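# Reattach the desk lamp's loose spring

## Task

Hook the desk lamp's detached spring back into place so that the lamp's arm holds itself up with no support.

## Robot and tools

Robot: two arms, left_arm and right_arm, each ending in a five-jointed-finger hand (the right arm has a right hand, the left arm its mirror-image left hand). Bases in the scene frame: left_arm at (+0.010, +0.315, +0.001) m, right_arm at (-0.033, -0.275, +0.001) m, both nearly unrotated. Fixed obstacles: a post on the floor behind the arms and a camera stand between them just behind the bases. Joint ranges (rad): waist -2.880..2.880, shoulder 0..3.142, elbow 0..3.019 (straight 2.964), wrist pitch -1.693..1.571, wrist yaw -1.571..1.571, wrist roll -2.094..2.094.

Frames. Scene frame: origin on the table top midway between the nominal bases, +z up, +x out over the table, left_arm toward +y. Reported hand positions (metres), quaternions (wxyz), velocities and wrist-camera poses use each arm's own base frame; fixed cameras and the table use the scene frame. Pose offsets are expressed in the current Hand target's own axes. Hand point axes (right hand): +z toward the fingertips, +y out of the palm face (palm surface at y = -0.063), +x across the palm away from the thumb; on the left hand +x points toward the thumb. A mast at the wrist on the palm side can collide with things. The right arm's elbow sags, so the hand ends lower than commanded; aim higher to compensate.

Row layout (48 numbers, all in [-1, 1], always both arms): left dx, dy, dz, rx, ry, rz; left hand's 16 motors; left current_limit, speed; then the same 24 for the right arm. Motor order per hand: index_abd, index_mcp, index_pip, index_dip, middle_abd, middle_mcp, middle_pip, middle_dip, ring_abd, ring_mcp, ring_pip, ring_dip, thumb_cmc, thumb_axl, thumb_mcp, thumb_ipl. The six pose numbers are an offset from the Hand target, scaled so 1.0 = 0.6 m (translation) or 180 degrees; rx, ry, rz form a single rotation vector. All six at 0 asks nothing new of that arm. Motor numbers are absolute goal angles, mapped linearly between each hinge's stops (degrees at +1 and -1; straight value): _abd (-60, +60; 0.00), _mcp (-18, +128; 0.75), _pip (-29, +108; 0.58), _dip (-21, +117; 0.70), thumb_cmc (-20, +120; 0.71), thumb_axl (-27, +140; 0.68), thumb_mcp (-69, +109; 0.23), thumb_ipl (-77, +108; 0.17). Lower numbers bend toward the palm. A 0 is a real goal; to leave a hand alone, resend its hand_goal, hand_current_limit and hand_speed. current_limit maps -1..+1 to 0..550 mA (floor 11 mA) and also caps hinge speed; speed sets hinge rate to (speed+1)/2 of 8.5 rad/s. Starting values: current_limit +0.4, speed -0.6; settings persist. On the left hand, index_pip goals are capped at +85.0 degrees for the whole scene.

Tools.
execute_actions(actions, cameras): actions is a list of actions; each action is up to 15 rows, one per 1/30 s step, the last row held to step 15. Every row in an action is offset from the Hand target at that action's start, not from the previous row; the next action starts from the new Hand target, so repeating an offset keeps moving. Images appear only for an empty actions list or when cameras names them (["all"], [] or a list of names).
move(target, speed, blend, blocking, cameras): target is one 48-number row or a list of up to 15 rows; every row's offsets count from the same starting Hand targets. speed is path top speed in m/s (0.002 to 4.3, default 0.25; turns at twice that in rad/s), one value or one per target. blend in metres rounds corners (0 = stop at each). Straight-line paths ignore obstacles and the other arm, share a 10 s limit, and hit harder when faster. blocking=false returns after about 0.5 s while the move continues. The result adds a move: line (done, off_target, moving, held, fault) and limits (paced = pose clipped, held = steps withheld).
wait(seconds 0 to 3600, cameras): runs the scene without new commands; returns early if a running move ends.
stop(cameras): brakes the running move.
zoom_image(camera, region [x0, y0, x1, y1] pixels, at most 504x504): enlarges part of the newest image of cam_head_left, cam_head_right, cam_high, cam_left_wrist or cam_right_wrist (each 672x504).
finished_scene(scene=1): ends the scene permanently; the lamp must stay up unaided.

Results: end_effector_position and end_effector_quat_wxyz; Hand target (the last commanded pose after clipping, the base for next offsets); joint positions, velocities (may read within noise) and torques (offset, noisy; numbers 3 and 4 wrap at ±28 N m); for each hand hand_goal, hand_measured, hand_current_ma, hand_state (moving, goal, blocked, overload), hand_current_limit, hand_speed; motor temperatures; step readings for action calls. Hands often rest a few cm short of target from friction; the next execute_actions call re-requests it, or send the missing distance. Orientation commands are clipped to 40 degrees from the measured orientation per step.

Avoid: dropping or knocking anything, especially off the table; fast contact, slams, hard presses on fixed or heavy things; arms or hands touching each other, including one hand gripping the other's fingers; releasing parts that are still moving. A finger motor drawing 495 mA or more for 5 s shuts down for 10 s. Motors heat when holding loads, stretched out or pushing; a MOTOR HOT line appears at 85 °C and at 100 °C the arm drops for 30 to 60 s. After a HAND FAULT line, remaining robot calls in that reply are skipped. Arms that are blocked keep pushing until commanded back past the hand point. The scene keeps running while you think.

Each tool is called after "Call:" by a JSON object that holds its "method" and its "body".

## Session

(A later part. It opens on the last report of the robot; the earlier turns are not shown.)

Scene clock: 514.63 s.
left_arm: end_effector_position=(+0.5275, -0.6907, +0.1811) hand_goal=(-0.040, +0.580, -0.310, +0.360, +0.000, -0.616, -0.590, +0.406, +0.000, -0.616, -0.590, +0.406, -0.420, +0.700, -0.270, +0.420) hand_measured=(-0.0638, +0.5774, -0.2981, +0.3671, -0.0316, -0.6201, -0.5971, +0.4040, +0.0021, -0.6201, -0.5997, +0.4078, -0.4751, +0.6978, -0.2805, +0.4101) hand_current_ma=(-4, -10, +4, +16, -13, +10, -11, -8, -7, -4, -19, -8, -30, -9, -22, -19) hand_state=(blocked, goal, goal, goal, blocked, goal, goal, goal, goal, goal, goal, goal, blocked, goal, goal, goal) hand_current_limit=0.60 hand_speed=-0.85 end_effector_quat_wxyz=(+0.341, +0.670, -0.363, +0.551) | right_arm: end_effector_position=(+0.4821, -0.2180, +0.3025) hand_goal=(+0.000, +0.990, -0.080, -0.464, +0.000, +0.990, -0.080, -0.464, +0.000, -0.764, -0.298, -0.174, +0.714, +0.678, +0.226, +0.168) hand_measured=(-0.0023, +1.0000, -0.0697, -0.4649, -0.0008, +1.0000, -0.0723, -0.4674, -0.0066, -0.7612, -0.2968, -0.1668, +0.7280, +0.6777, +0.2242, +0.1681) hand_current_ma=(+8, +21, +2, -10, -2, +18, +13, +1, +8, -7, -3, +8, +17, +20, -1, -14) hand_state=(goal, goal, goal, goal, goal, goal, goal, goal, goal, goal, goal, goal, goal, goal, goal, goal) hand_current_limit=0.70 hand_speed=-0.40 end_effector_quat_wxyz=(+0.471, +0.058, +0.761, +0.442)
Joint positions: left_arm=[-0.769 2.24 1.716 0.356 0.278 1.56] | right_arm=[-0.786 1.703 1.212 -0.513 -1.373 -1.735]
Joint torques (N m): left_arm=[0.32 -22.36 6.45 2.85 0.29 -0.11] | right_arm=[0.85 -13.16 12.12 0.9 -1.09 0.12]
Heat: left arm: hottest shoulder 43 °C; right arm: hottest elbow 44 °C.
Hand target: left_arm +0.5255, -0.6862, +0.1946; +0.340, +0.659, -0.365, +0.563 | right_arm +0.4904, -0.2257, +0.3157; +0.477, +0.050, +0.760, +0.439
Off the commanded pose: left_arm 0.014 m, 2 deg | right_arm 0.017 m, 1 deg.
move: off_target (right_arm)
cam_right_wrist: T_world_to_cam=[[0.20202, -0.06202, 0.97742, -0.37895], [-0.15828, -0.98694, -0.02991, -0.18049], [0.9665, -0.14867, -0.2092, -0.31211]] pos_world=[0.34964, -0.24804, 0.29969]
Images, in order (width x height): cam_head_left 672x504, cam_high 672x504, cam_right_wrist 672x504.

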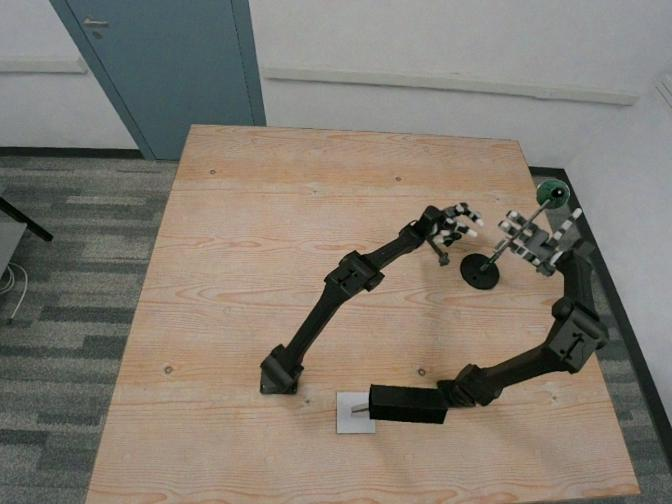

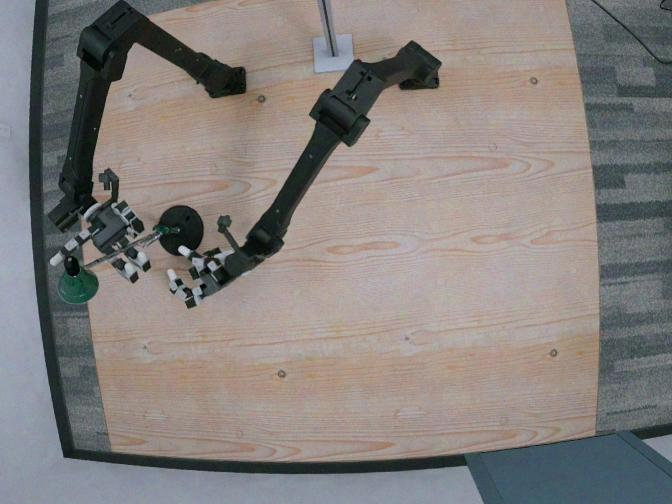

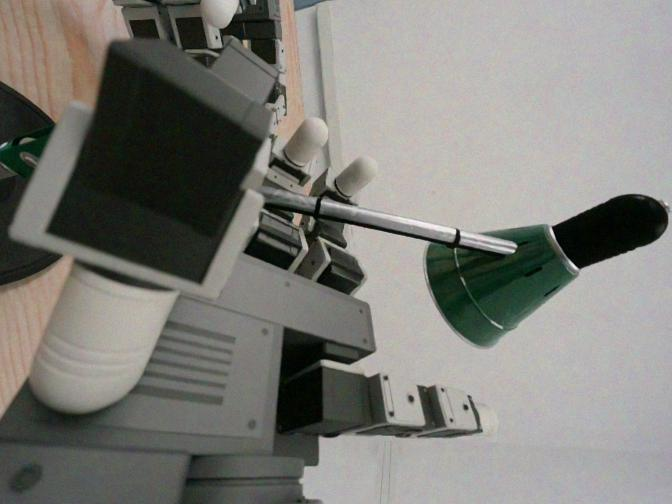

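Call:
{"method": "move", "body": {"target": [0,0,0,0,0,0,-0.04,0.58,-0.31,0.36,0,-0.616,-0.59,0.406,0,-0.616,-0.59,0.406,-0.42,0.70,-0.27,0.42,0.6,-0.85,-0.0180,-0.0287,0.0041,-0.0015,0.0047,0.0275,0,0.99,-0.08,-0.464,0,0.99,-0.08,-0.464,0,-0.764,-0.298,-0.174,0.714,0.678,0.226,0.168,0.7,-0.4], "speed": 0.03, "cameras": ["cam_right_wrist","cam_high","cam_head_left"]}}

Call:
{"method": "zoom_image", "body": {"camera": "cam_high", "region": [42, 190, 212, 300]}}

Call:
{"method": "zoom_image", "body": {"camera": "cam_head_left", "region": [465, 175, 585, 285]}}

Scene clock: 517.33 s.
left_arm: end_effector_position=(+0.5275, -0.6907, +0.1811) hand_goal=(-0.040, +0.580, -0.310, +0.360, +0.000, -0.616, -0.590, +0.406, +0.000, -0.616, -0.590, +0.406, -0.420, +0.700, -0.270, +0.420) hand_measured=(-0.0623, +0.5774, -0.2981, +0.3658, -0.0316, -0.6201, -0.5971, +0.4040, +0.0021, -0.6201, -0.5997, +0.4078, -0.4751, +0.6978, -0.2805, +0.4101) hand_current_ma=(+4, -13, +8, +13, -7, +13, -20, -19, +1, +2, -7, +8, -33, -1, -18, -16) hand_state=(blocked, goal, goal, goal, blocked, goal, goal, goal, goal, goal, goal, goal, blocked, goal, goal, goal) hand_current_limit=0.60 hand_speed=-0.85 end_effector_quat_wxyz=(+0.341, +0.670, -0.363, +0.551) | right_arm: end_effector_position=(+0.4958, -0.2319, +0.2972) hand_goal=(+0.000, +0.990, -0.080, -0.464, +0.000, +0.990, -0.080, -0.464, +0.000, -0.764, -0.298, -0.174, +0.714, +0.678, +0.226, +0.168) hand_measured=(-0.0037, +0.9995, -0.0684, -0.4649, -0.0023, +0.9995, -0.0723, -0.4662, -0.0052, -0.7624, -0.2968, -0.1680, +0.7293, +0.6767, +0.2242, +0.1681) hand_current_ma=(+3, +18, +2, +6, +6, +12, -6, +0, +5, -5, +12, +15, +23, +11, -5, -5) hand_state=(goal, goal, goal, goal, goal, goal, goal, goal, goal, goal, goal, goal, goal, goal, goal, goal) hand_current_limit=0.70 hand_speed=-0.40 end_effector_quat_wxyz=(+0.445, +0.087, +0.761, +0.465)
Joint positions: left_arm=[-0.769 2.24 1.716 0.356 0.278 1.56] | right_arm=[-0.786 1.756 1.272 -0.605 -1.376 -1.731]
Joint torques (N m): left_arm=[0.26 -22.36 6.43 2.91 0.29 -0.11] | right_arm=[0.79 -13.8 12.41 0.66 -1.15 0.1]
Heat: left arm: hottest shoulder 43 °C; right arm: hottest elbow 44 °C.
Hand target: left_arm +0.5255, -0.6862, +0.1946; +0.340, +0.659, -0.365, +0.563 | right_arm +0.5039, -0.2399, +0.3105; +0.452, +0.078, +0.759, +0.461
Off the commanded pose: left_arm 0.014 m, 2 deg | right_arm 0.017 m, 1 deg.
move: off_target (right_arm)
cam_right_wrist: T_world_to_cam=[[0.26146, -0.12508, 0.95707, -0.4154], [-0.16123, -0.9833, -0.08446, -0.17373], [0.95165, -0.13223, -0.27726, -0.29714]] pos_world=[0.36338, -0.26208, 0.30051]
Images, in order (width x height): cam_head_left 672x504, cam_high 672x504, cam_right_wrist 672x504.

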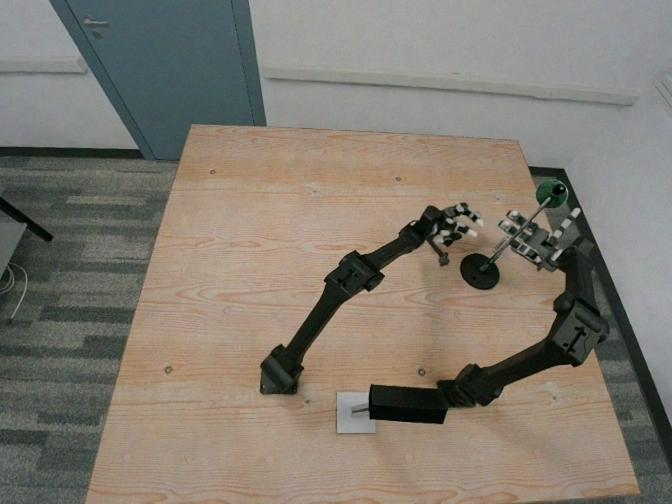

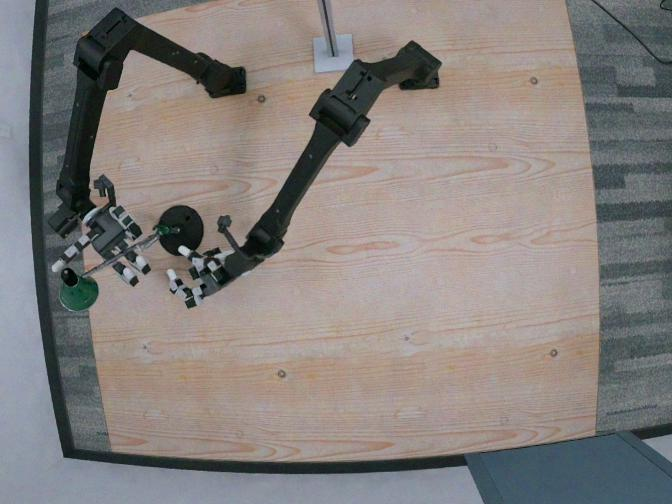

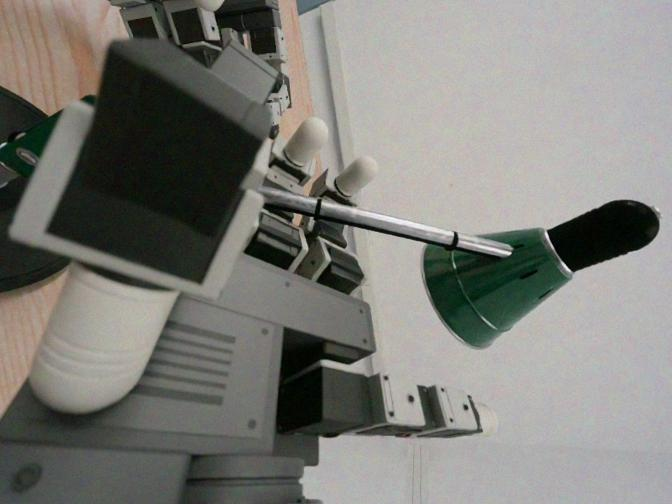

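Scaled by 2.965 from the camera's image (finer frame: 960x720).

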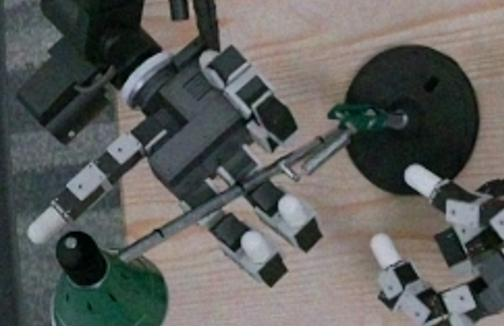

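Scaled by 4.200 from the camera's image (finer frame: 960x720).

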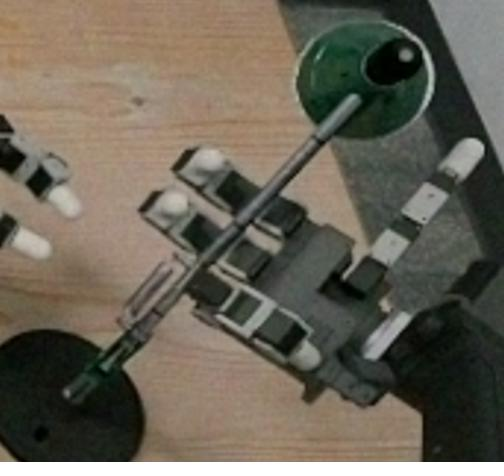

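Call:
{"method": "move", "body": {"target": [0,0,0,0,0,0,-0.04,0.58,-0.31,0.36,0,-0.616,-0.59,0.406,0,-0.616,-0.59,0.406,-0.42,0.70,-0.27,0.42,0.6,-0.85,-0.0180,-0.0287,0.0041,-0.0015,0.0047,0.0275,0,0.99,-0.08,-0.464,0,0.99,-0.08,-0.464,0,-0.764,-0.298,-0.174,0.714,0.678,0.226,0.168,0.7,-0.4], "speed": 0.03, "cameras": ["cam_right_wrist","cam_high","cam_head_left"]}}

Call:
{"method": "zoom_image", "body": {"camera": "cam_high", "region": [42, 190, 212, 300]}}

Call:
{"method": "zoom_image", "body": {"camera": "cam_head_left", "region": [465, 175, 585, 285]}}

Scene clock: 520.77 s.
left_arm: end_effector_position=(+0.5275, -0.6907, +0.1811) hand_goal=(-0.040, +0.580, -0.310, +0.360, +0.000, -0.616, -0.590, +0.406, +0.000, -0.616, -0.590, +0.406, -0.420, +0.700, -0.270, +0.420) hand_measured=(-0.0638, +0.5774, -0.2981, +0.3671, -0.0316, -0.6201, -0.5971, +0.4040, +0.0021, -0.6201, -0.5997, +0.4078, -0.4751, +0.6978, -0.2805, +0.4101) hand_current_ma=(+4, -10, -5, +17, +1, +1, -6, -10, +3, -5, -3, -2, -44, +3, -24, -15) hand_state=(blocked, goal, goal, goal, blocked, goal, goal, goal, goal, goal, goal, goal, blocked, goal, goal, goal) hand_current_limit=0.60 hand_speed=-0.85 end_effector_quat_wxyz=(+0.341, +0.670, -0.363, +0.551) | right_arm: end_effector_position=(+0.5091, -0.2455, +0.2901) hand_goal=(+0.000, +0.990, -0.080, -0.464, +0.000, +0.990, -0.080, -0.464, +0.000, -0.764, -0.298, -0.174, +0.714, +0.678, +0.226, +0.168) hand_measured=(-0.0023, +0.9995, -0.0684, -0.4662, -0.0023, +1.0000, -0.0736, -0.4674, -0.0052, -0.7612, -0.2968, -0.1680, +0.7293, +0.6777, +0.2242, +0.1681) hand_current_ma=(+2, +13, +13, -10, -2, +13, +6, +10, +8, -5, +2, +11, +23, +16, +5, +3) hand_state=(goal, goal, goal, goal, goal, goal, goal, goal, goal, goal, goal, goal, goal, goal, goal, goal) hand_current_limit=0.70 hand_speed=-0.40 end_effector_quat_wxyz=(+0.418, +0.115, +0.758, +0.486)
Joint positions: left_arm=[-0.769 2.24 1.716 0.356 0.278 1.56] | right_arm=[-0.786 1.811 1.332 -0.696 -1.378 -1.728]
Joint torques (N m): left_arm=[0.44 -22.3 6.46 2.88 0.3 -0.1] | right_arm=[0.62 -14.56 12.12 0.47 -1.17 0.09]
Heat: left arm: hottest shoulder 43 °C; right arm: hottest elbow 45 °C.
Hand target: left_arm +0.5255, -0.6862, +0.1946; +0.340, +0.659, -0.365, +0.563 | right_arm +0.5172, -0.2539, +0.3033; +0.426, +0.106, +0.758, +0.483
Off the commanded pose: left_arm 0.014 m, 2 deg | right_arm 0.018 m, 1 deg.
move: off_target (right_arm)
cam_right_wrist: T_world_to_cam=[[0.31901, -0.18601, 0.92932, -0.45], [-0.16745, -0.97619, -0.13791, -0.16508], [0.93284, -0.11162, -0.34256, -0.28]] pos_world=[0.3771, -0.2761, 0.29951]
Images, in order (width x height): cam_head_left 672x504, cam_high 672x504, cam_right_wrist 672x504.

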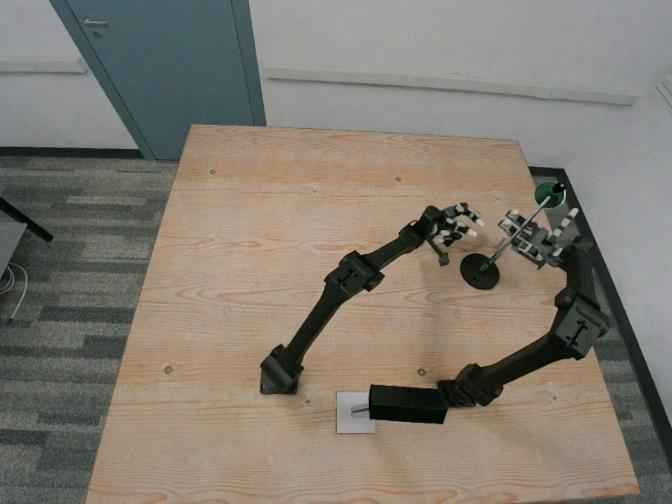

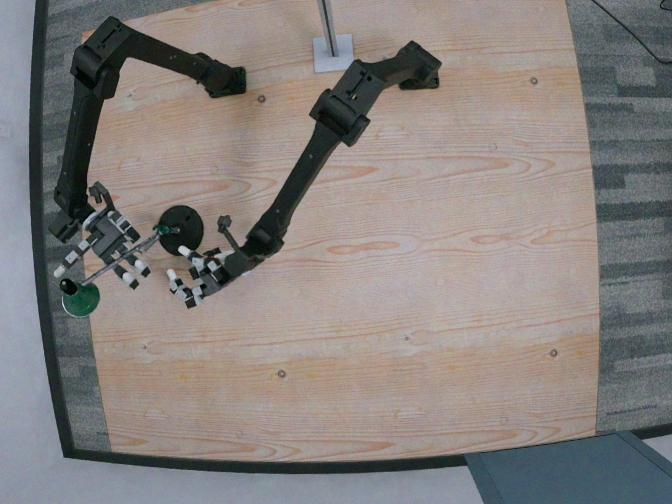

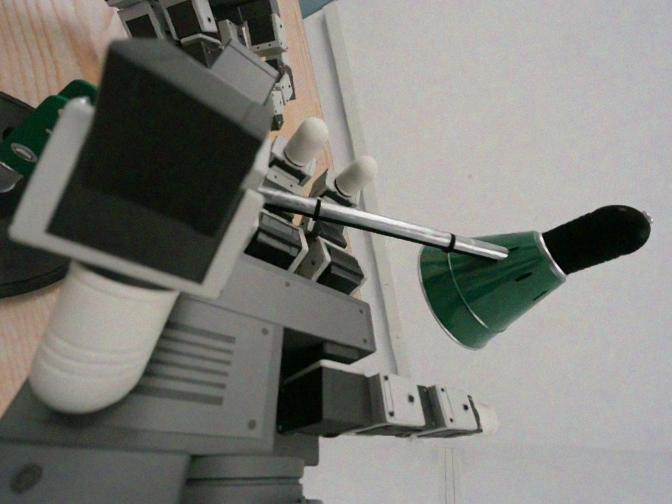

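Scaled by 2.965 from the camera's image (finer frame: 960x720).

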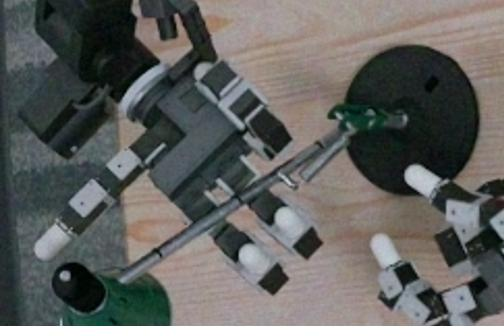

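Scaled by 4.200 from the camera's image (finer frame: 960x720).

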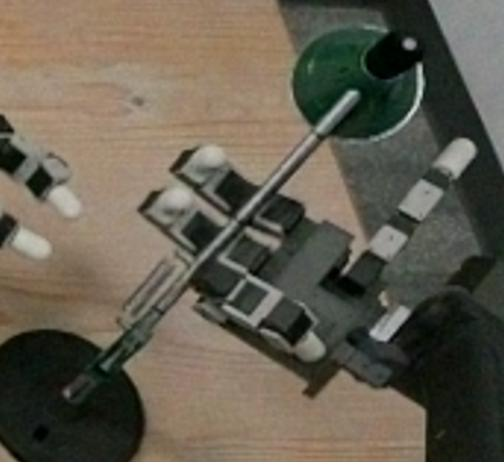

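Call:
{"method": "zoom_image", "body": {"camera": "cam_head_left", "region": [475, 225, 525, 275]}}

Call:
{"method": "zoom_image", "body": {"camera": "cam_high", "region": [132, 215, 187, 265]}}

Scaled by 10.080 from the camera's image (finer frame: 960x720).

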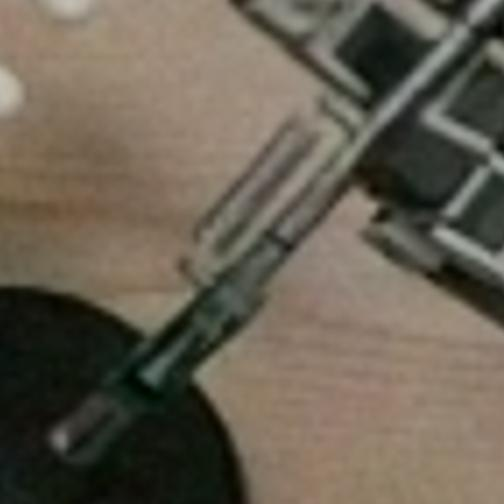

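Scaled by 9.164 from the camera's image (finer frame: 960x720).

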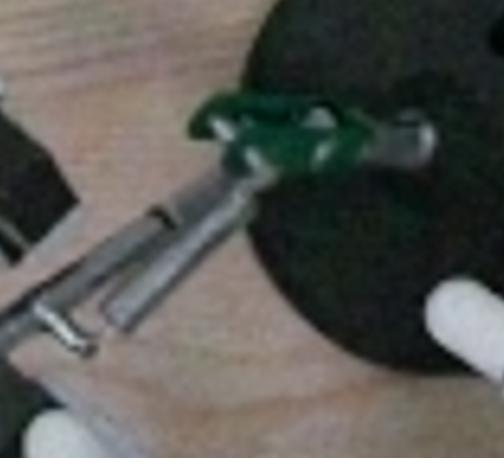

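Call:
{"method": "move", "body": {"target": [0,0,0,0,0,0,-0.04,0.58,-0.31,0.36,0,-0.616,-0.59,0.406,0,-0.616,-0.59,0.406,-0.42,0.70,-0.27,0.42,0.6,-0.85,-0.0180,-0.0287,0.0041,-0.0015,0.0047,0.0275,0,0.99,-0.08,-0.464,0,0.99,-0.08,-0.464,0,-0.764,-0.298,-0.174,0.714,0.678,0.226,0.168,0.7,-0.4], "speed": 0.03, "cameras": ["cam_right_wrist","cam_high","cam_left_wrist"]}}

Call:
{"method": "zoom_image", "body": {"camera": "cam_high", "region": [42, 190, 212, 300]}}

Scene clock: 523.67 s.
left_arm: end_effector_position=(+0.5275, -0.6907, +0.1811) hand_goal=(-0.040, +0.580, -0.310, +0.360, +0.000, -0.616, -0.590, +0.406, +0.000, -0.616, -0.590, +0.406, -0.420, +0.700, -0.270, +0.420) hand_measured=(-0.0638, +0.5774, -0.2981, +0.3658, -0.0316, -0.6201, -0.5984, +0.4040, +0.0021, -0.6201, -0.5984, +0.4078, -0.4751, +0.6978, -0.2805, +0.4101) hand_current_ma=(-8, -10, -9, +22, -8, +2, -8, -15, -10, -4, -3, -3, -44, -7, -19, -4) hand_state=(blocked, goal, goal, goal, blocked, goal, goal, goal, goal, goal, goal, goal, blocked, goal, goal, goal) hand_current_limit=0.60 hand_speed=-0.85 end_effector_quat_wxyz=(+0.341, +0.670, -0.363, +0.551) | right_arm: end_effector_position=(+0.5219, -0.2585, +0.2825) hand_goal=(+0.000, +0.990, -0.080, -0.464, +0.000, +0.990, -0.080, -0.464, +0.000, -0.764, -0.298, -0.174, +0.714, +0.678, +0.226, +0.168) hand_measured=(-0.0037, +0.9995, -0.0697, -0.4649, -0.0008, +0.9995, -0.0723, -0.4674, -0.0052, -0.7624, -0.2956, -0.1668, +0.7293, +0.6777, +0.2242, +0.1672) hand_current_ma=(+7, +13, +2, -11, -5, +13, +3, +10, -8, -5, +7, +14, +13, +8, -8, +1) hand_state=(goal, goal, goal, goal, goal, goal, goal, goal, goal, goal, goal, goal, goal, goal, goal, goal) hand_current_limit=0.70 hand_speed=-0.40 end_effector_quat_wxyz=(+0.392, +0.142, +0.754, +0.507)
Joint positions: left_arm=[-0.769 2.24 1.716 0.356 0.278 1.56] | right_arm=[-0.786 1.865 1.392 -0.786 -1.382 -1.725]
Joint torques (N m): left_arm=[0.32 -22.36 6.45 2.92 0.3 -0.1] | right_arm=[0.67 -15.03 12.29 0.55 -1.18 0.07]
Heat: left arm: hottest shoulder 43 °C; right arm: hottest elbow 45 °C.
Hand target: left_arm +0.5255, -0.6862, +0.1946; +0.340, +0.659, -0.365, +0.563 | right_arm +0.5299, -0.2672, +0.2947; +0.400, +0.134, +0.754, +0.503
Off the commanded pose: left_arm 0.014 m, 2 deg | right_arm 0.017 m, 1 deg.
move: off_target (right_arm)
cam_left_wrist: T_world_to_cam=[[0.4256, 0.38915, -0.81696, 0.15945], [0.20593, 0.83747, 0.5062, 0.33705], [0.88117, -0.38368, 0.27629, -0.65033]] pos_world=[0.43578, -0.59384, 0.13932]
cam_right_wrist: T_world_to_cam=[[0.37283, -0.24382, 0.89529, -0.48284], [-0.1763, -0.9659, -0.18963, -0.15493], [0.911, -0.08714, -0.4031, -0.26117]] pos_world=[0.39063, -0.29013, 0.29762]
Images, in order (width x height): cam_high 672x504, cam_left_wrist 672x504, cam_right_wrist 672x504.

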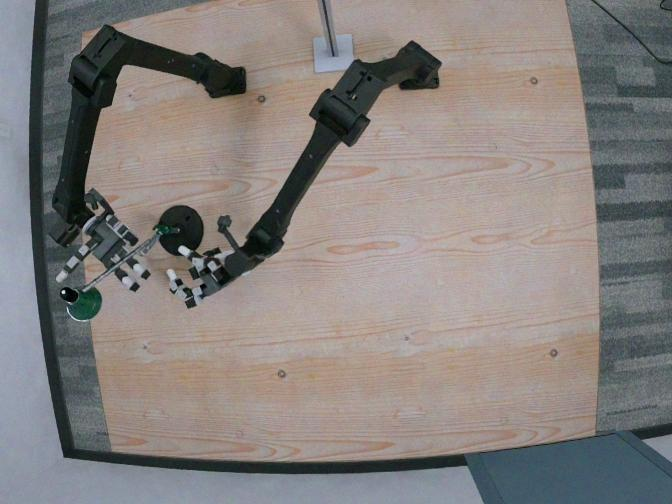

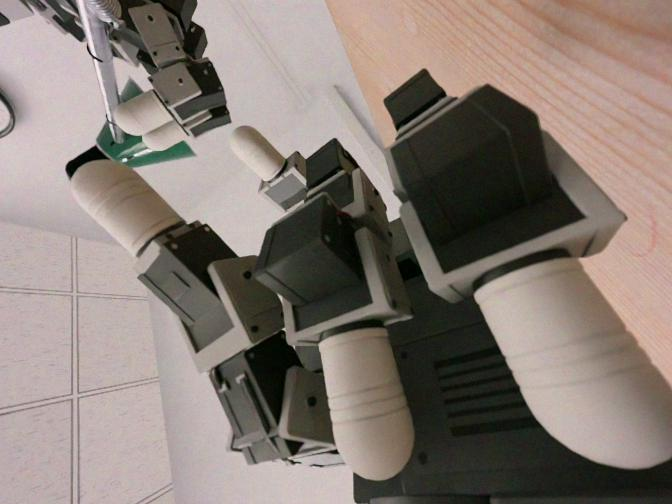

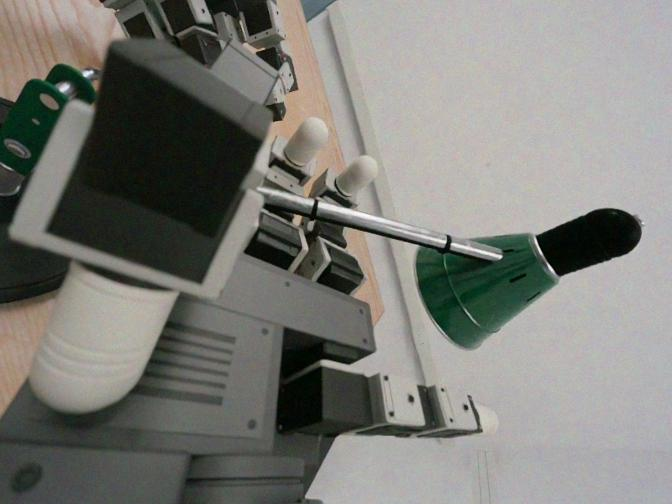

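Scaled by 2.965 from the camera's image (finer frame: 960x720).

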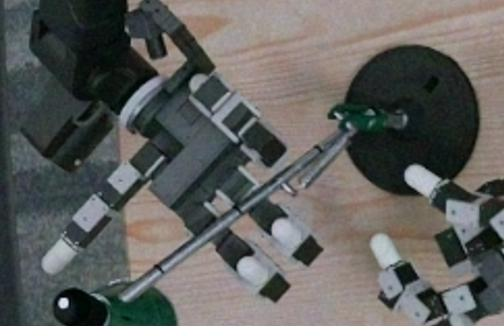

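Call:
{"method": "zoom_image", "body": {"camera": "cam_right_wrist", "region": [230, 100, 530, 320]}}

Call:
{"method": "zoom_image", "body": {"camera": "cam_left_wrist", "region": [60, 0, 220, 120]}}

Scaled by 1.680 from the camera's image (finer frame: 960x720).

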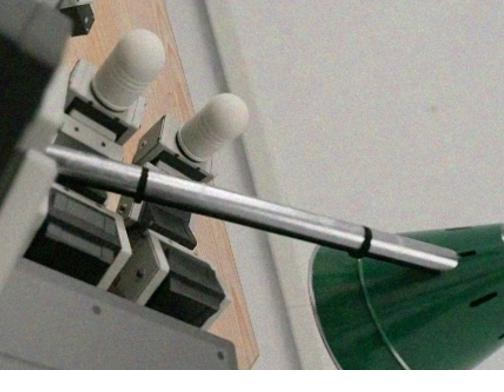

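Scaled by 3.150 from the camera's image (finer frame: 960x720).

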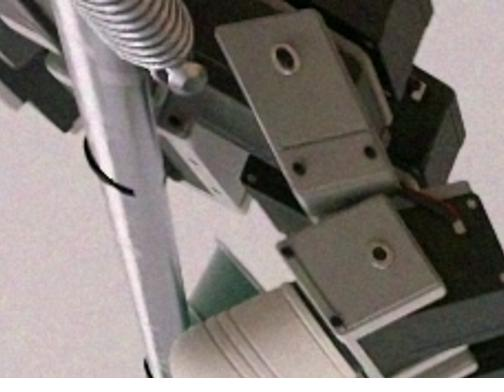

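Call:
{"method": "move", "body": {"target": [0,0,0,0,0,0,-0.04,0.58,-0.31,0.36,0,-0.616,-0.59,0.406,0,-0.616,-0.59,0.406,-0.42,0.70,-0.27,0.42,0.6,-0.85,-0.0180,-0.0287,0.0041,-0.0015,0.0047,0.0275,0,0.99,-0.08,-0.464,0,0.99,-0.08,-0.464,0,-0.764,-0.298,-0.174,0.714,0.678,0.226,0.168,0.7,-0.4], "speed": 0.03, "cameras": ["cam_right_wrist","cam_high","cam_left_wrist","cam_head_left"]}}

Call:
{"method": "zoom_image", "body": {"camera": "cam_left_wrist", "region": [0, 0, 220, 160]}}

Call:
{"method": "zoom_image", "body": {"camera": "cam_right_wrist", "region": [230, 100, 530, 320]}}

Scene clock: 526.53 s.
left_arm: end_effector_position=(+0.5275, -0.6907, +0.1811) hand_goal=(-0.040, +0.580, -0.310, +0.360, +0.000, -0.616, -0.590, +0.406, +0.000, -0.616, -0.590, +0.406, -0.420, +0.700, -0.270, +0.420) hand_measured=(-0.0638, +0.5774, -0.2981, +0.3671, -0.0316, -0.6201, -0.5971, +0.4040, +0.0036, -0.6201, -0.5984, +0.4078, -0.4751, +0.6978, -0.2805, +0.4101) hand_current_ma=(+6, -15, -7, -1, -6, +4, -13, -21, -8, +2, -7, -1, -41, -1, -18, -12) hand_state=(blocked, goal, goal, goal, blocked, goal, goal, goal, goal, goal, goal, goal, blocked, goal, goal, goal) hand_current_limit=0.60 hand_speed=-0.85 end_effector_quat_wxyz=(+0.341, +0.670, -0.363, +0.551) | right_arm: end_effector_position=(+0.5343, -0.2712, +0.2737) hand_goal=(+0.000, +0.990, -0.080, -0.464, +0.000, +0.990, -0.080, -0.464, +0.000, -0.764, -0.298, -0.174, +0.714, +0.678, +0.226, +0.168) hand_measured=(-0.0023, +0.9995, -0.0684, -0.4662, -0.0008, +0.9995, -0.0723, -0.4674, -0.0066, -0.7612, -0.2968, -0.1668, +0.7293, +0.6777, +0.2242, +0.1681) hand_current_ma=(+15, +14, +17, -9, +2, +26, +0, -1, -10, -2, -3, +9, +13, +10, +5, -9) hand_state=(goal, goal, goal, goal, goal, goal, goal, goal, goal, goal, goal, goal, goal, goal, goal, goal) hand_current_limit=0.70 hand_speed=-0.40 end_effector_quat_wxyz=(+0.365, +0.169, +0.749, +0.526)
Joint positions: left_arm=[-0.769 2.24 1.716 0.356 0.278 1.56] | right_arm=[-0.786 1.919 1.451 -0.876 -1.385 -1.724]
Joint torques (N m): left_arm=[0.21 -22.42 6.46 2.89 0.3 -0.11] | right_arm=[0.56 -15.85 12.01 0.38 -1.17 0.06]
Heat: left arm: hottest shoulder 43 °C; right arm: hottest elbow 45 °C.
Hand target: left_arm +0.5255, -0.6862, +0.1946; +0.340, +0.659, -0.365, +0.563 | right_arm +0.5422, -0.2801, +0.2846; +0.373, +0.162, +0.749, +0.523
Off the commanded pose: left_arm 0.014 m, 2 deg | right_arm 0.016 m, 1 deg.
move: off_target (right_arm)
cam_left_wrist: T_world_to_cam=[[0.4256, 0.38915, -0.81696, 0.15945], [0.20593, 0.83747, 0.5062, 0.33705], [0.88117, -0.38368, 0.27629, -0.65033]] pos_world=[0.43578, -0.59384, 0.13932]
cam_right_wrist: T_world_to_cam=[[0.42423, -0.29857, 0.85492, -0.51399], [-0.18836, -0.95253, -0.23919, -0.14294], [0.88575, -0.05956, -0.46033, -0.24049]] pos_world=[0.40414, -0.30395, 0.29452]
Images, in order (width x height): cam_head_left 672x504, cam_high 672x504, cam_left_wrist 672x504, cam_right_wrist 672x504.

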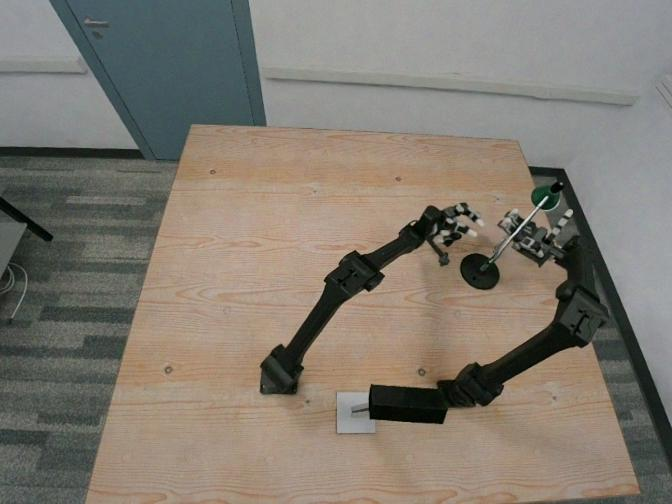

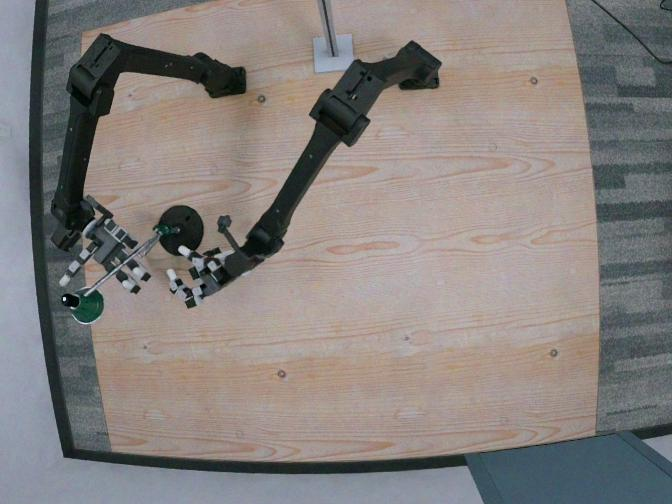

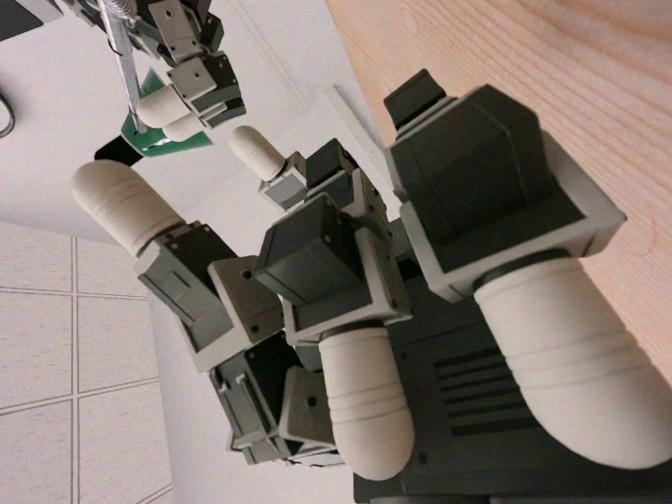

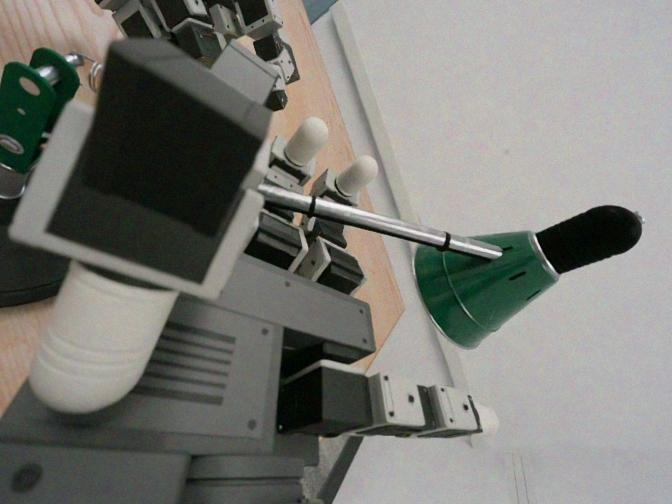

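Scaled by 2.291 from the camera's image (finer frame: 960x720).

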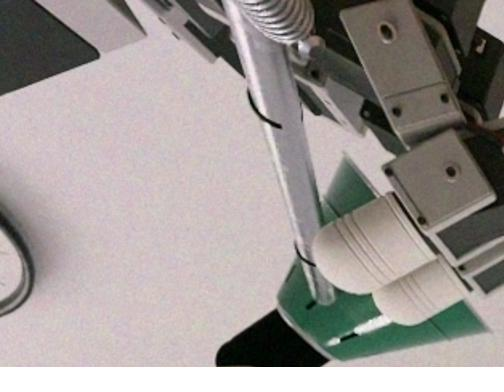

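Scaled by 1.680 from the camera's image (finer frame: 960x720).

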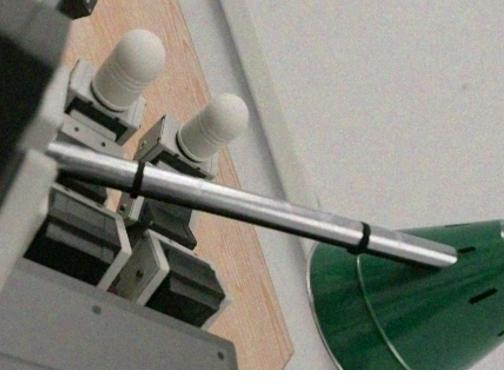

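Call:
{"method": "zoom_image", "body": {"camera": "cam_right_wrist", "region": [0, 20, 130, 120]}}

Scaled by 3.877 from the camera's image (finer frame: 960x720).

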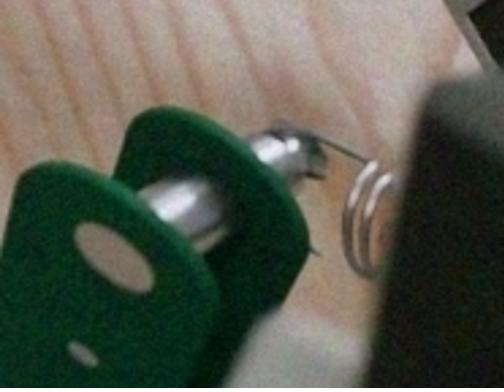

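Call:
{"method": "move", "body": {"target": [0,0,0,0,0,0,-0.04,0.58,-0.31,0.36,0,-0.616,-0.59,0.406,0,-0.616,-0.59,0.406,-0.42,0.70,-0.27,0.42,0.6,-0.85,0,-0.0130,0,0,0,0,0,0.99,-0.08,-0.464,0,0.99,-0.08,-0.464,0,-0.764,-0.298,-0.174,0.714,0.678,0.226,0.168,0.7,-0.4], "speed": 0.03, "cameras": ["cam_right_wrist","cam_left_wrist"]}}

Call:
{"method": "zoom_image", "body": {"camera": "cam_left_wrist", "region": [0, 0, 220, 160]}}

Call:
{"method": "zoom_image", "body": {"camera": "cam_right_wrist", "region": [230, 100, 530, 320]}}

Scene clock: 527.90 s.
left_arm: end_effector_position=(+0.5275, -0.6907, +0.1811) hand_goal=(-0.040, +0.580, -0.310, +0.360, +0.000, -0.616, -0.590, +0.406, +0.000, -0.616, -0.590, +0.406, -0.420, +0.700, -0.270, +0.420) hand_measured=(-0.0638, +0.5774, -0.2981, +0.3671, -0.0316, -0.6201, -0.5971, +0.4040, +0.0021, -0.6201, -0.5997, +0.4078, -0.4751, +0.6978, -0.2805, +0.4101) hand_current_ma=(+0, -14, +8, +0, +1, +1, -11, -15, -15, -3, -15, -8, -48, -13, -15, -26) hand_state=(blocked, goal, goal, goal, blocked, goal, goal, goal, goal, goal, goal, goal, blocked, goal, goal, goal) hand_current_limit=0.60 hand_speed=-0.85 end_effector_quat_wxyz=(+0.341, +0.670, -0.363, +0.551) | right_arm: end_effector_position=(+0.5370, -0.2738, +0.2653) hand_goal=(+0.000, +0.990, -0.080, -0.464, +0.000, +0.990, -0.080, -0.464, +0.000, -0.764, -0.298, -0.174, +0.714, +0.678, +0.226, +0.168) hand_measured=(-0.0023, +0.9995, -0.0684, -0.4649, -0.0008, +0.9995, -0.0723, -0.4674, -0.0052, -0.7612, -0.2956, -0.1680, +0.7293, +0.6767, +0.2242, +0.1672) hand_current_ma=(+2, +9, +4, +0, -3, +21, -7, +1, +5, -7, +15, -1, +18, +5, -2, -7) hand_state=(goal, goal, goal, goal, goal, goal, goal, goal, goal, goal, goal, goal, goal, goal, goal, goal) hand_current_limit=0.70 hand_speed=-0.40 end_effector_quat_wxyz=(+0.361, +0.173, +0.748, +0.529)
Joint positions: left_arm=[-0.769 2.24 1.716 0.356 0.278 1.56] | right_arm=[-0.786 1.938 1.457 -0.876 -1.385 -1.724]
Joint torques (N m): left_arm=[0.38 -22.36 6.45 2.91 0.29 -0.11] | right_arm=[0.5 -16.21 11.99 0.4 -1.17 -0.07]
Heat: left arm: hottest shoulder 43 °C; right arm: hottest elbow 45 °C.
Hand target: left_arm +0.5255, -0.6862, +0.1946; +0.340, +0.659, -0.365, +0.563 | right_arm +0.5433, -0.2832, +0.2773; +0.373, +0.162, +0.750, +0.523
Off the commanded pose: left_arm 0.014 m, 2 deg | right_arm 0.017 m, 2 deg.
move: off_target (right_arm)
cam_left_wrist: T_world_to_cam=[[0.4256, 0.38915, -0.81696, 0.15945], [0.20593, 0.83747, 0.5062, 0.33705], [0.88117, -0.38368, 0.27629, -0.65033]] pos_world=[0.43578, -0.59384, 0.13932]
cam_right_wrist: T_world_to_cam=[[0.43208, -0.3068, 0.84805, -0.51337], [-0.19045, -0.95019, -0.24672, -0.14325], [0.8815, -0.0549, -0.46898, -0.24096]] pos_world=[0.40695, -0.30685, 0.28701]
Images, in order (width x height): cam_left_wrist 672x504, cam_right_wrist 672x504.

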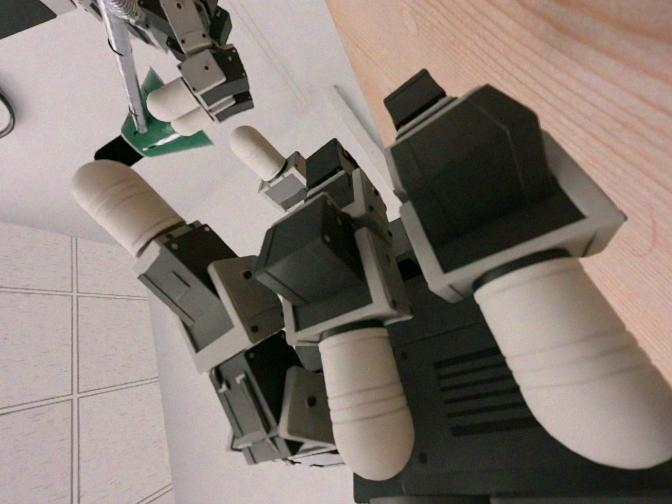

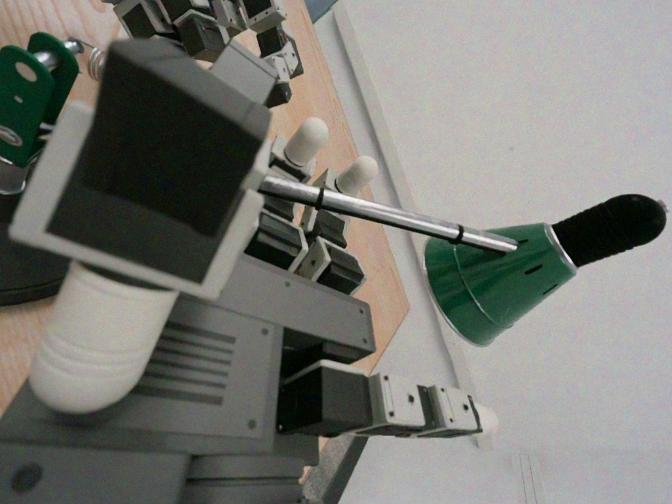

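Scaled by 2.291 from the camera's image (finer frame: 960x720).

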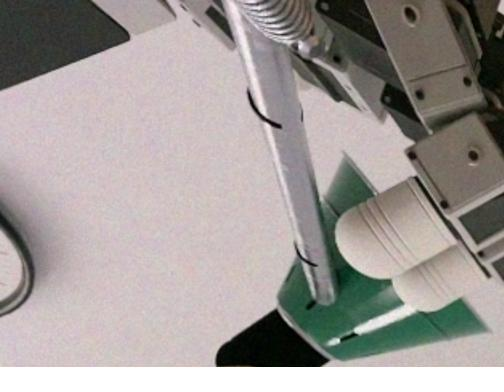

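Scaled by 1.680 from the camera's image (finer frame: 960x720).

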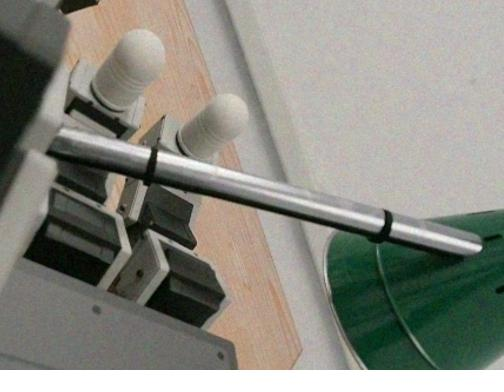

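Call:
{"method": "move", "body": {"target": [0,0,0,0,0,0,-0.04,0.58,-0.31,0.36,0,-0.616,-0.59,0.406,0,-0.616,-0.59,0.406,-0.42,0.70,-0.27,0.42,0.6,-0.85,0,-0.0400,0,0,0,0,0,0.99,-0.08,-0.464,0,0.99,-0.08,-0.464,0,-0.764,-0.298,-0.174,0.714,0.678,0.226,0.168,0.7,-0.4], "speed": 0.04, "cameras": ["cam_right_wrist","cam_left_wrist","cam_high"]}}

Call:
{"method": "zoom_image", "body": {"camera": "cam_left_wrist", "region": [0, 0, 220, 160]}}

Call:
{"method": "zoom_image", "body": {"camera": "cam_right_wrist", "region": [230, 80, 530, 300]}}

Scene clock: 530.73 s.
left_arm: end_effector_position=(+0.5275, -0.6907, +0.1811) hand_goal=(-0.040, +0.580, -0.310, +0.360, +0.000, -0.616, -0.590, +0.406, +0.000, -0.616, -0.590, +0.406, -0.420, +0.700, -0.270, +0.420) hand_measured=(-0.0638, +0.5774, -0.2981, +0.3671, -0.0316, -0.6201, -0.5971, +0.4040, +0.0036, -0.6201, -0.5997, +0.4078, -0.4751, +0.6978, -0.2805, +0.4101) hand_current_ma=(+2, -3, -8, +13, -6, -5, -12, -8, -2, -2, -12, -7, -42, +0, -25, -15) hand_state=(blocked, goal, goal, goal, blocked, goal, goal, goal, goal, goal, goal, goal, blocked, goal, goal, goal) hand_current_limit=0.60 hand_speed=-0.85 end_effector_quat_wxyz=(+0.341, +0.670, -0.363, +0.551) | right_arm: end_effector_position=(+0.5420, -0.2811, +0.2460) hand_goal=(+0.000, +0.990, -0.080, -0.464, +0.000, +0.990, -0.080, -0.464, +0.000, -0.764, -0.298, -0.174, +0.714, +0.678, +0.226, +0.168) hand_measured=(-0.0023, +0.9995, -0.0697, -0.4649, -0.0023, +0.9995, -0.0710, -0.4674, -0.0052, -0.7624, -0.2930, -0.1706, +0.7280, +0.6767, +0.2232, +0.1681) hand_current_ma=(+12, +15, +20, -6, +1, +9, -11, +11, +4, -11, +13, -1, +3, +9, -6, -11) hand_state=(goal, goal, goal, goal, goal, goal, goal, goal, goal, goal, goal, goal, goal, goal, goal, goal) hand_current_limit=0.70 hand_speed=-0.40 end_effector_quat_wxyz=(+0.360, +0.172, +0.747, +0.531)
Joint positions: left_arm=[-0.769 2.24 1.716 0.356 0.278 1.56] | right_arm=[-0.788 1.988 1.479 -0.876 -1.39 -1.751]
Joint torques (N m): left_arm=[0.32 -22.24 6.48 2.91 0.29 -0.11] | right_arm=[0.21 -16.73 11.66 0.38 -1.07 -0.09]
Heat: left arm: hottest shoulder 43 °C; right arm: hottest elbow 45 °C.
Hand target: left_arm +0.5255, -0.6862, +0.1946; +0.340, +0.659, -0.365, +0.563 | right_arm +0.5469, -0.2928, +0.2555; +0.373, +0.162, +0.750, +0.523
Off the commanded pose: left_arm 0.014 m, 2 deg | right_arm 0.016 m, 2 deg.
move: off_target (right_arm)
cam_left_wrist: T_world_to_cam=[[0.4256, 0.38915, -0.81696, 0.15945], [0.20593, 0.83747, 0.5062, 0.33705], [0.88117, -0.38368, 0.27629, -0.65033]] pos_world=[0.43578, -0.59384, 0.13932]
cam_right_wrist: T_world_to_cam=[[0.43148, -0.30839, 0.84777, -0.50141], [-0.18673, -0.94993, -0.25051, -0.15489], [0.88259, -0.05021, -0.46746, -0.2545]] pos_world=[0.41205, -0.31454, 0.26731]
Images, in order (width x height): cam_high 672x504, cam_left_wrist 672x504, cam_right_wrist 672x504.

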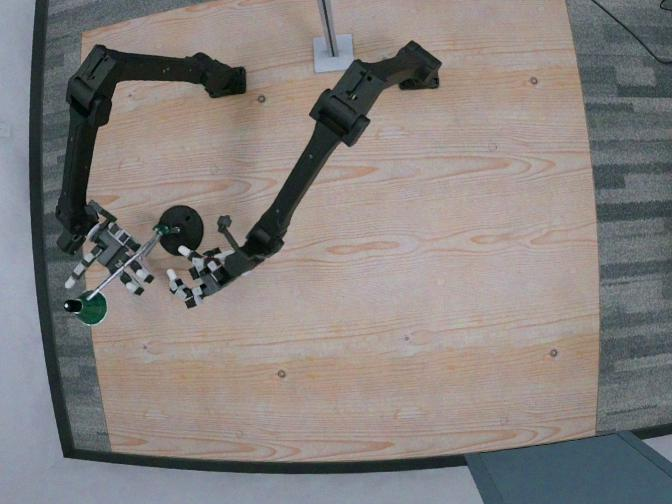

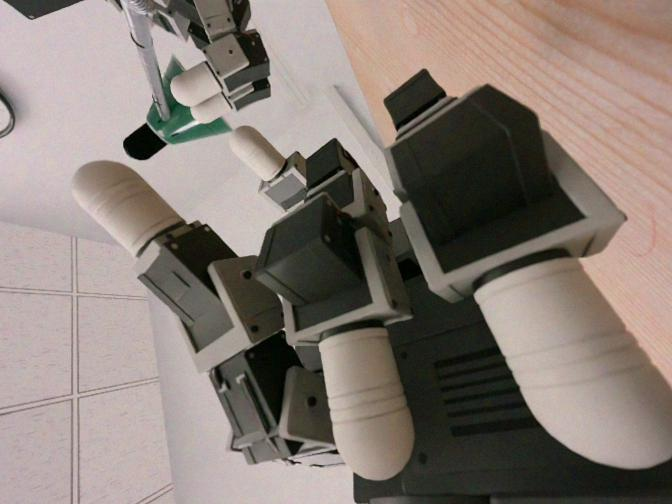

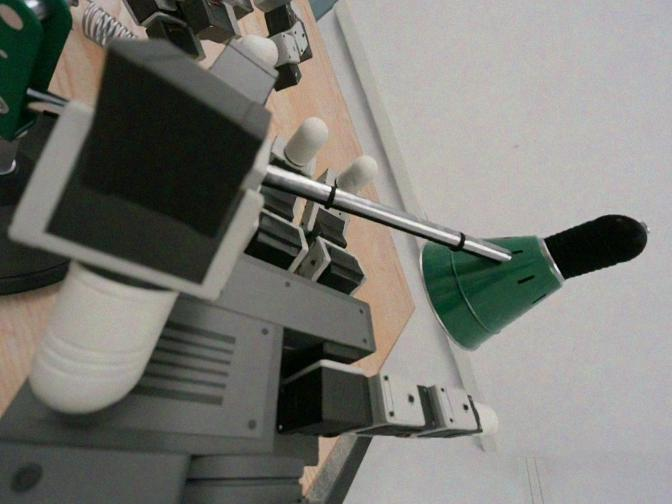

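Scaled by 2.291 from the camera's image (finer frame: 960x720).

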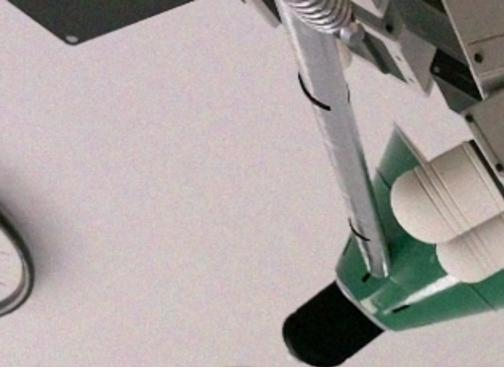

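Scaled by 1.680 from the camera's image (finer frame: 960x720).

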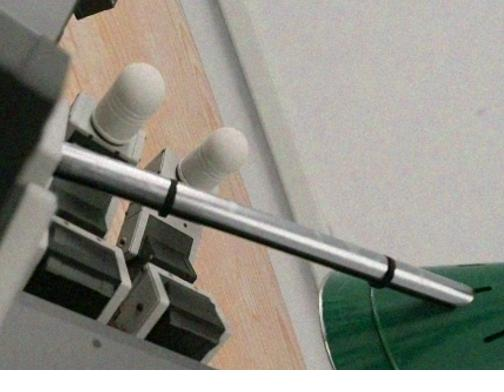

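Call:
{"method": "zoom_image", "body": {"camera": "cam_right_wrist", "region": [220, 100, 400, 270]}}

Call:
{"method": "zoom_image", "body": {"camera": "cam_high", "region": [52, 205, 182, 325]}}

Call:
{"method": "zoom_image", "body": {"camera": "cam_left_wrist", "region": [80, 0, 290, 150]}}

Scaled by 2.800 from the camera's image (finer frame: 960x720).

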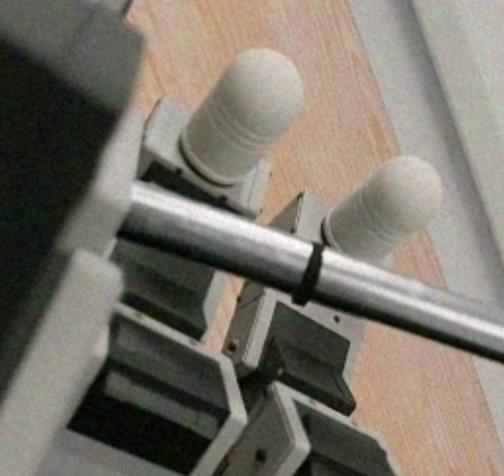

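Scaled by 3.877 from the camera's image (finer frame: 960x720).

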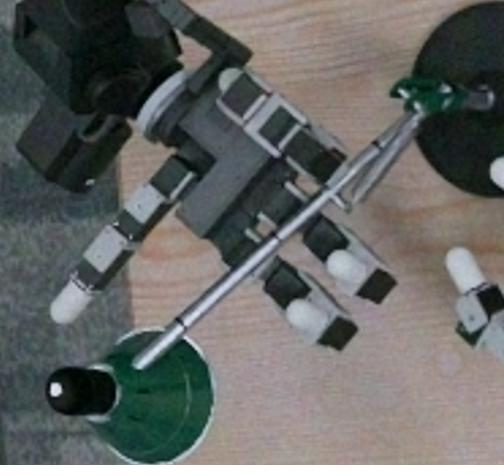

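Scaled by 2.400 from the camera's image (finer frame: 960x720).

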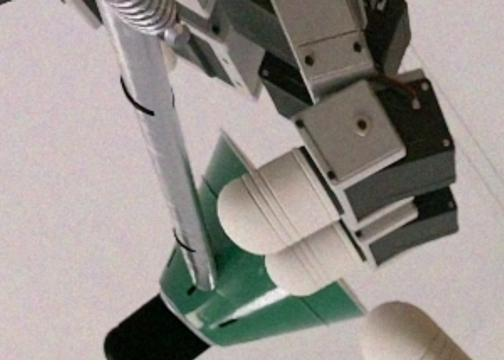

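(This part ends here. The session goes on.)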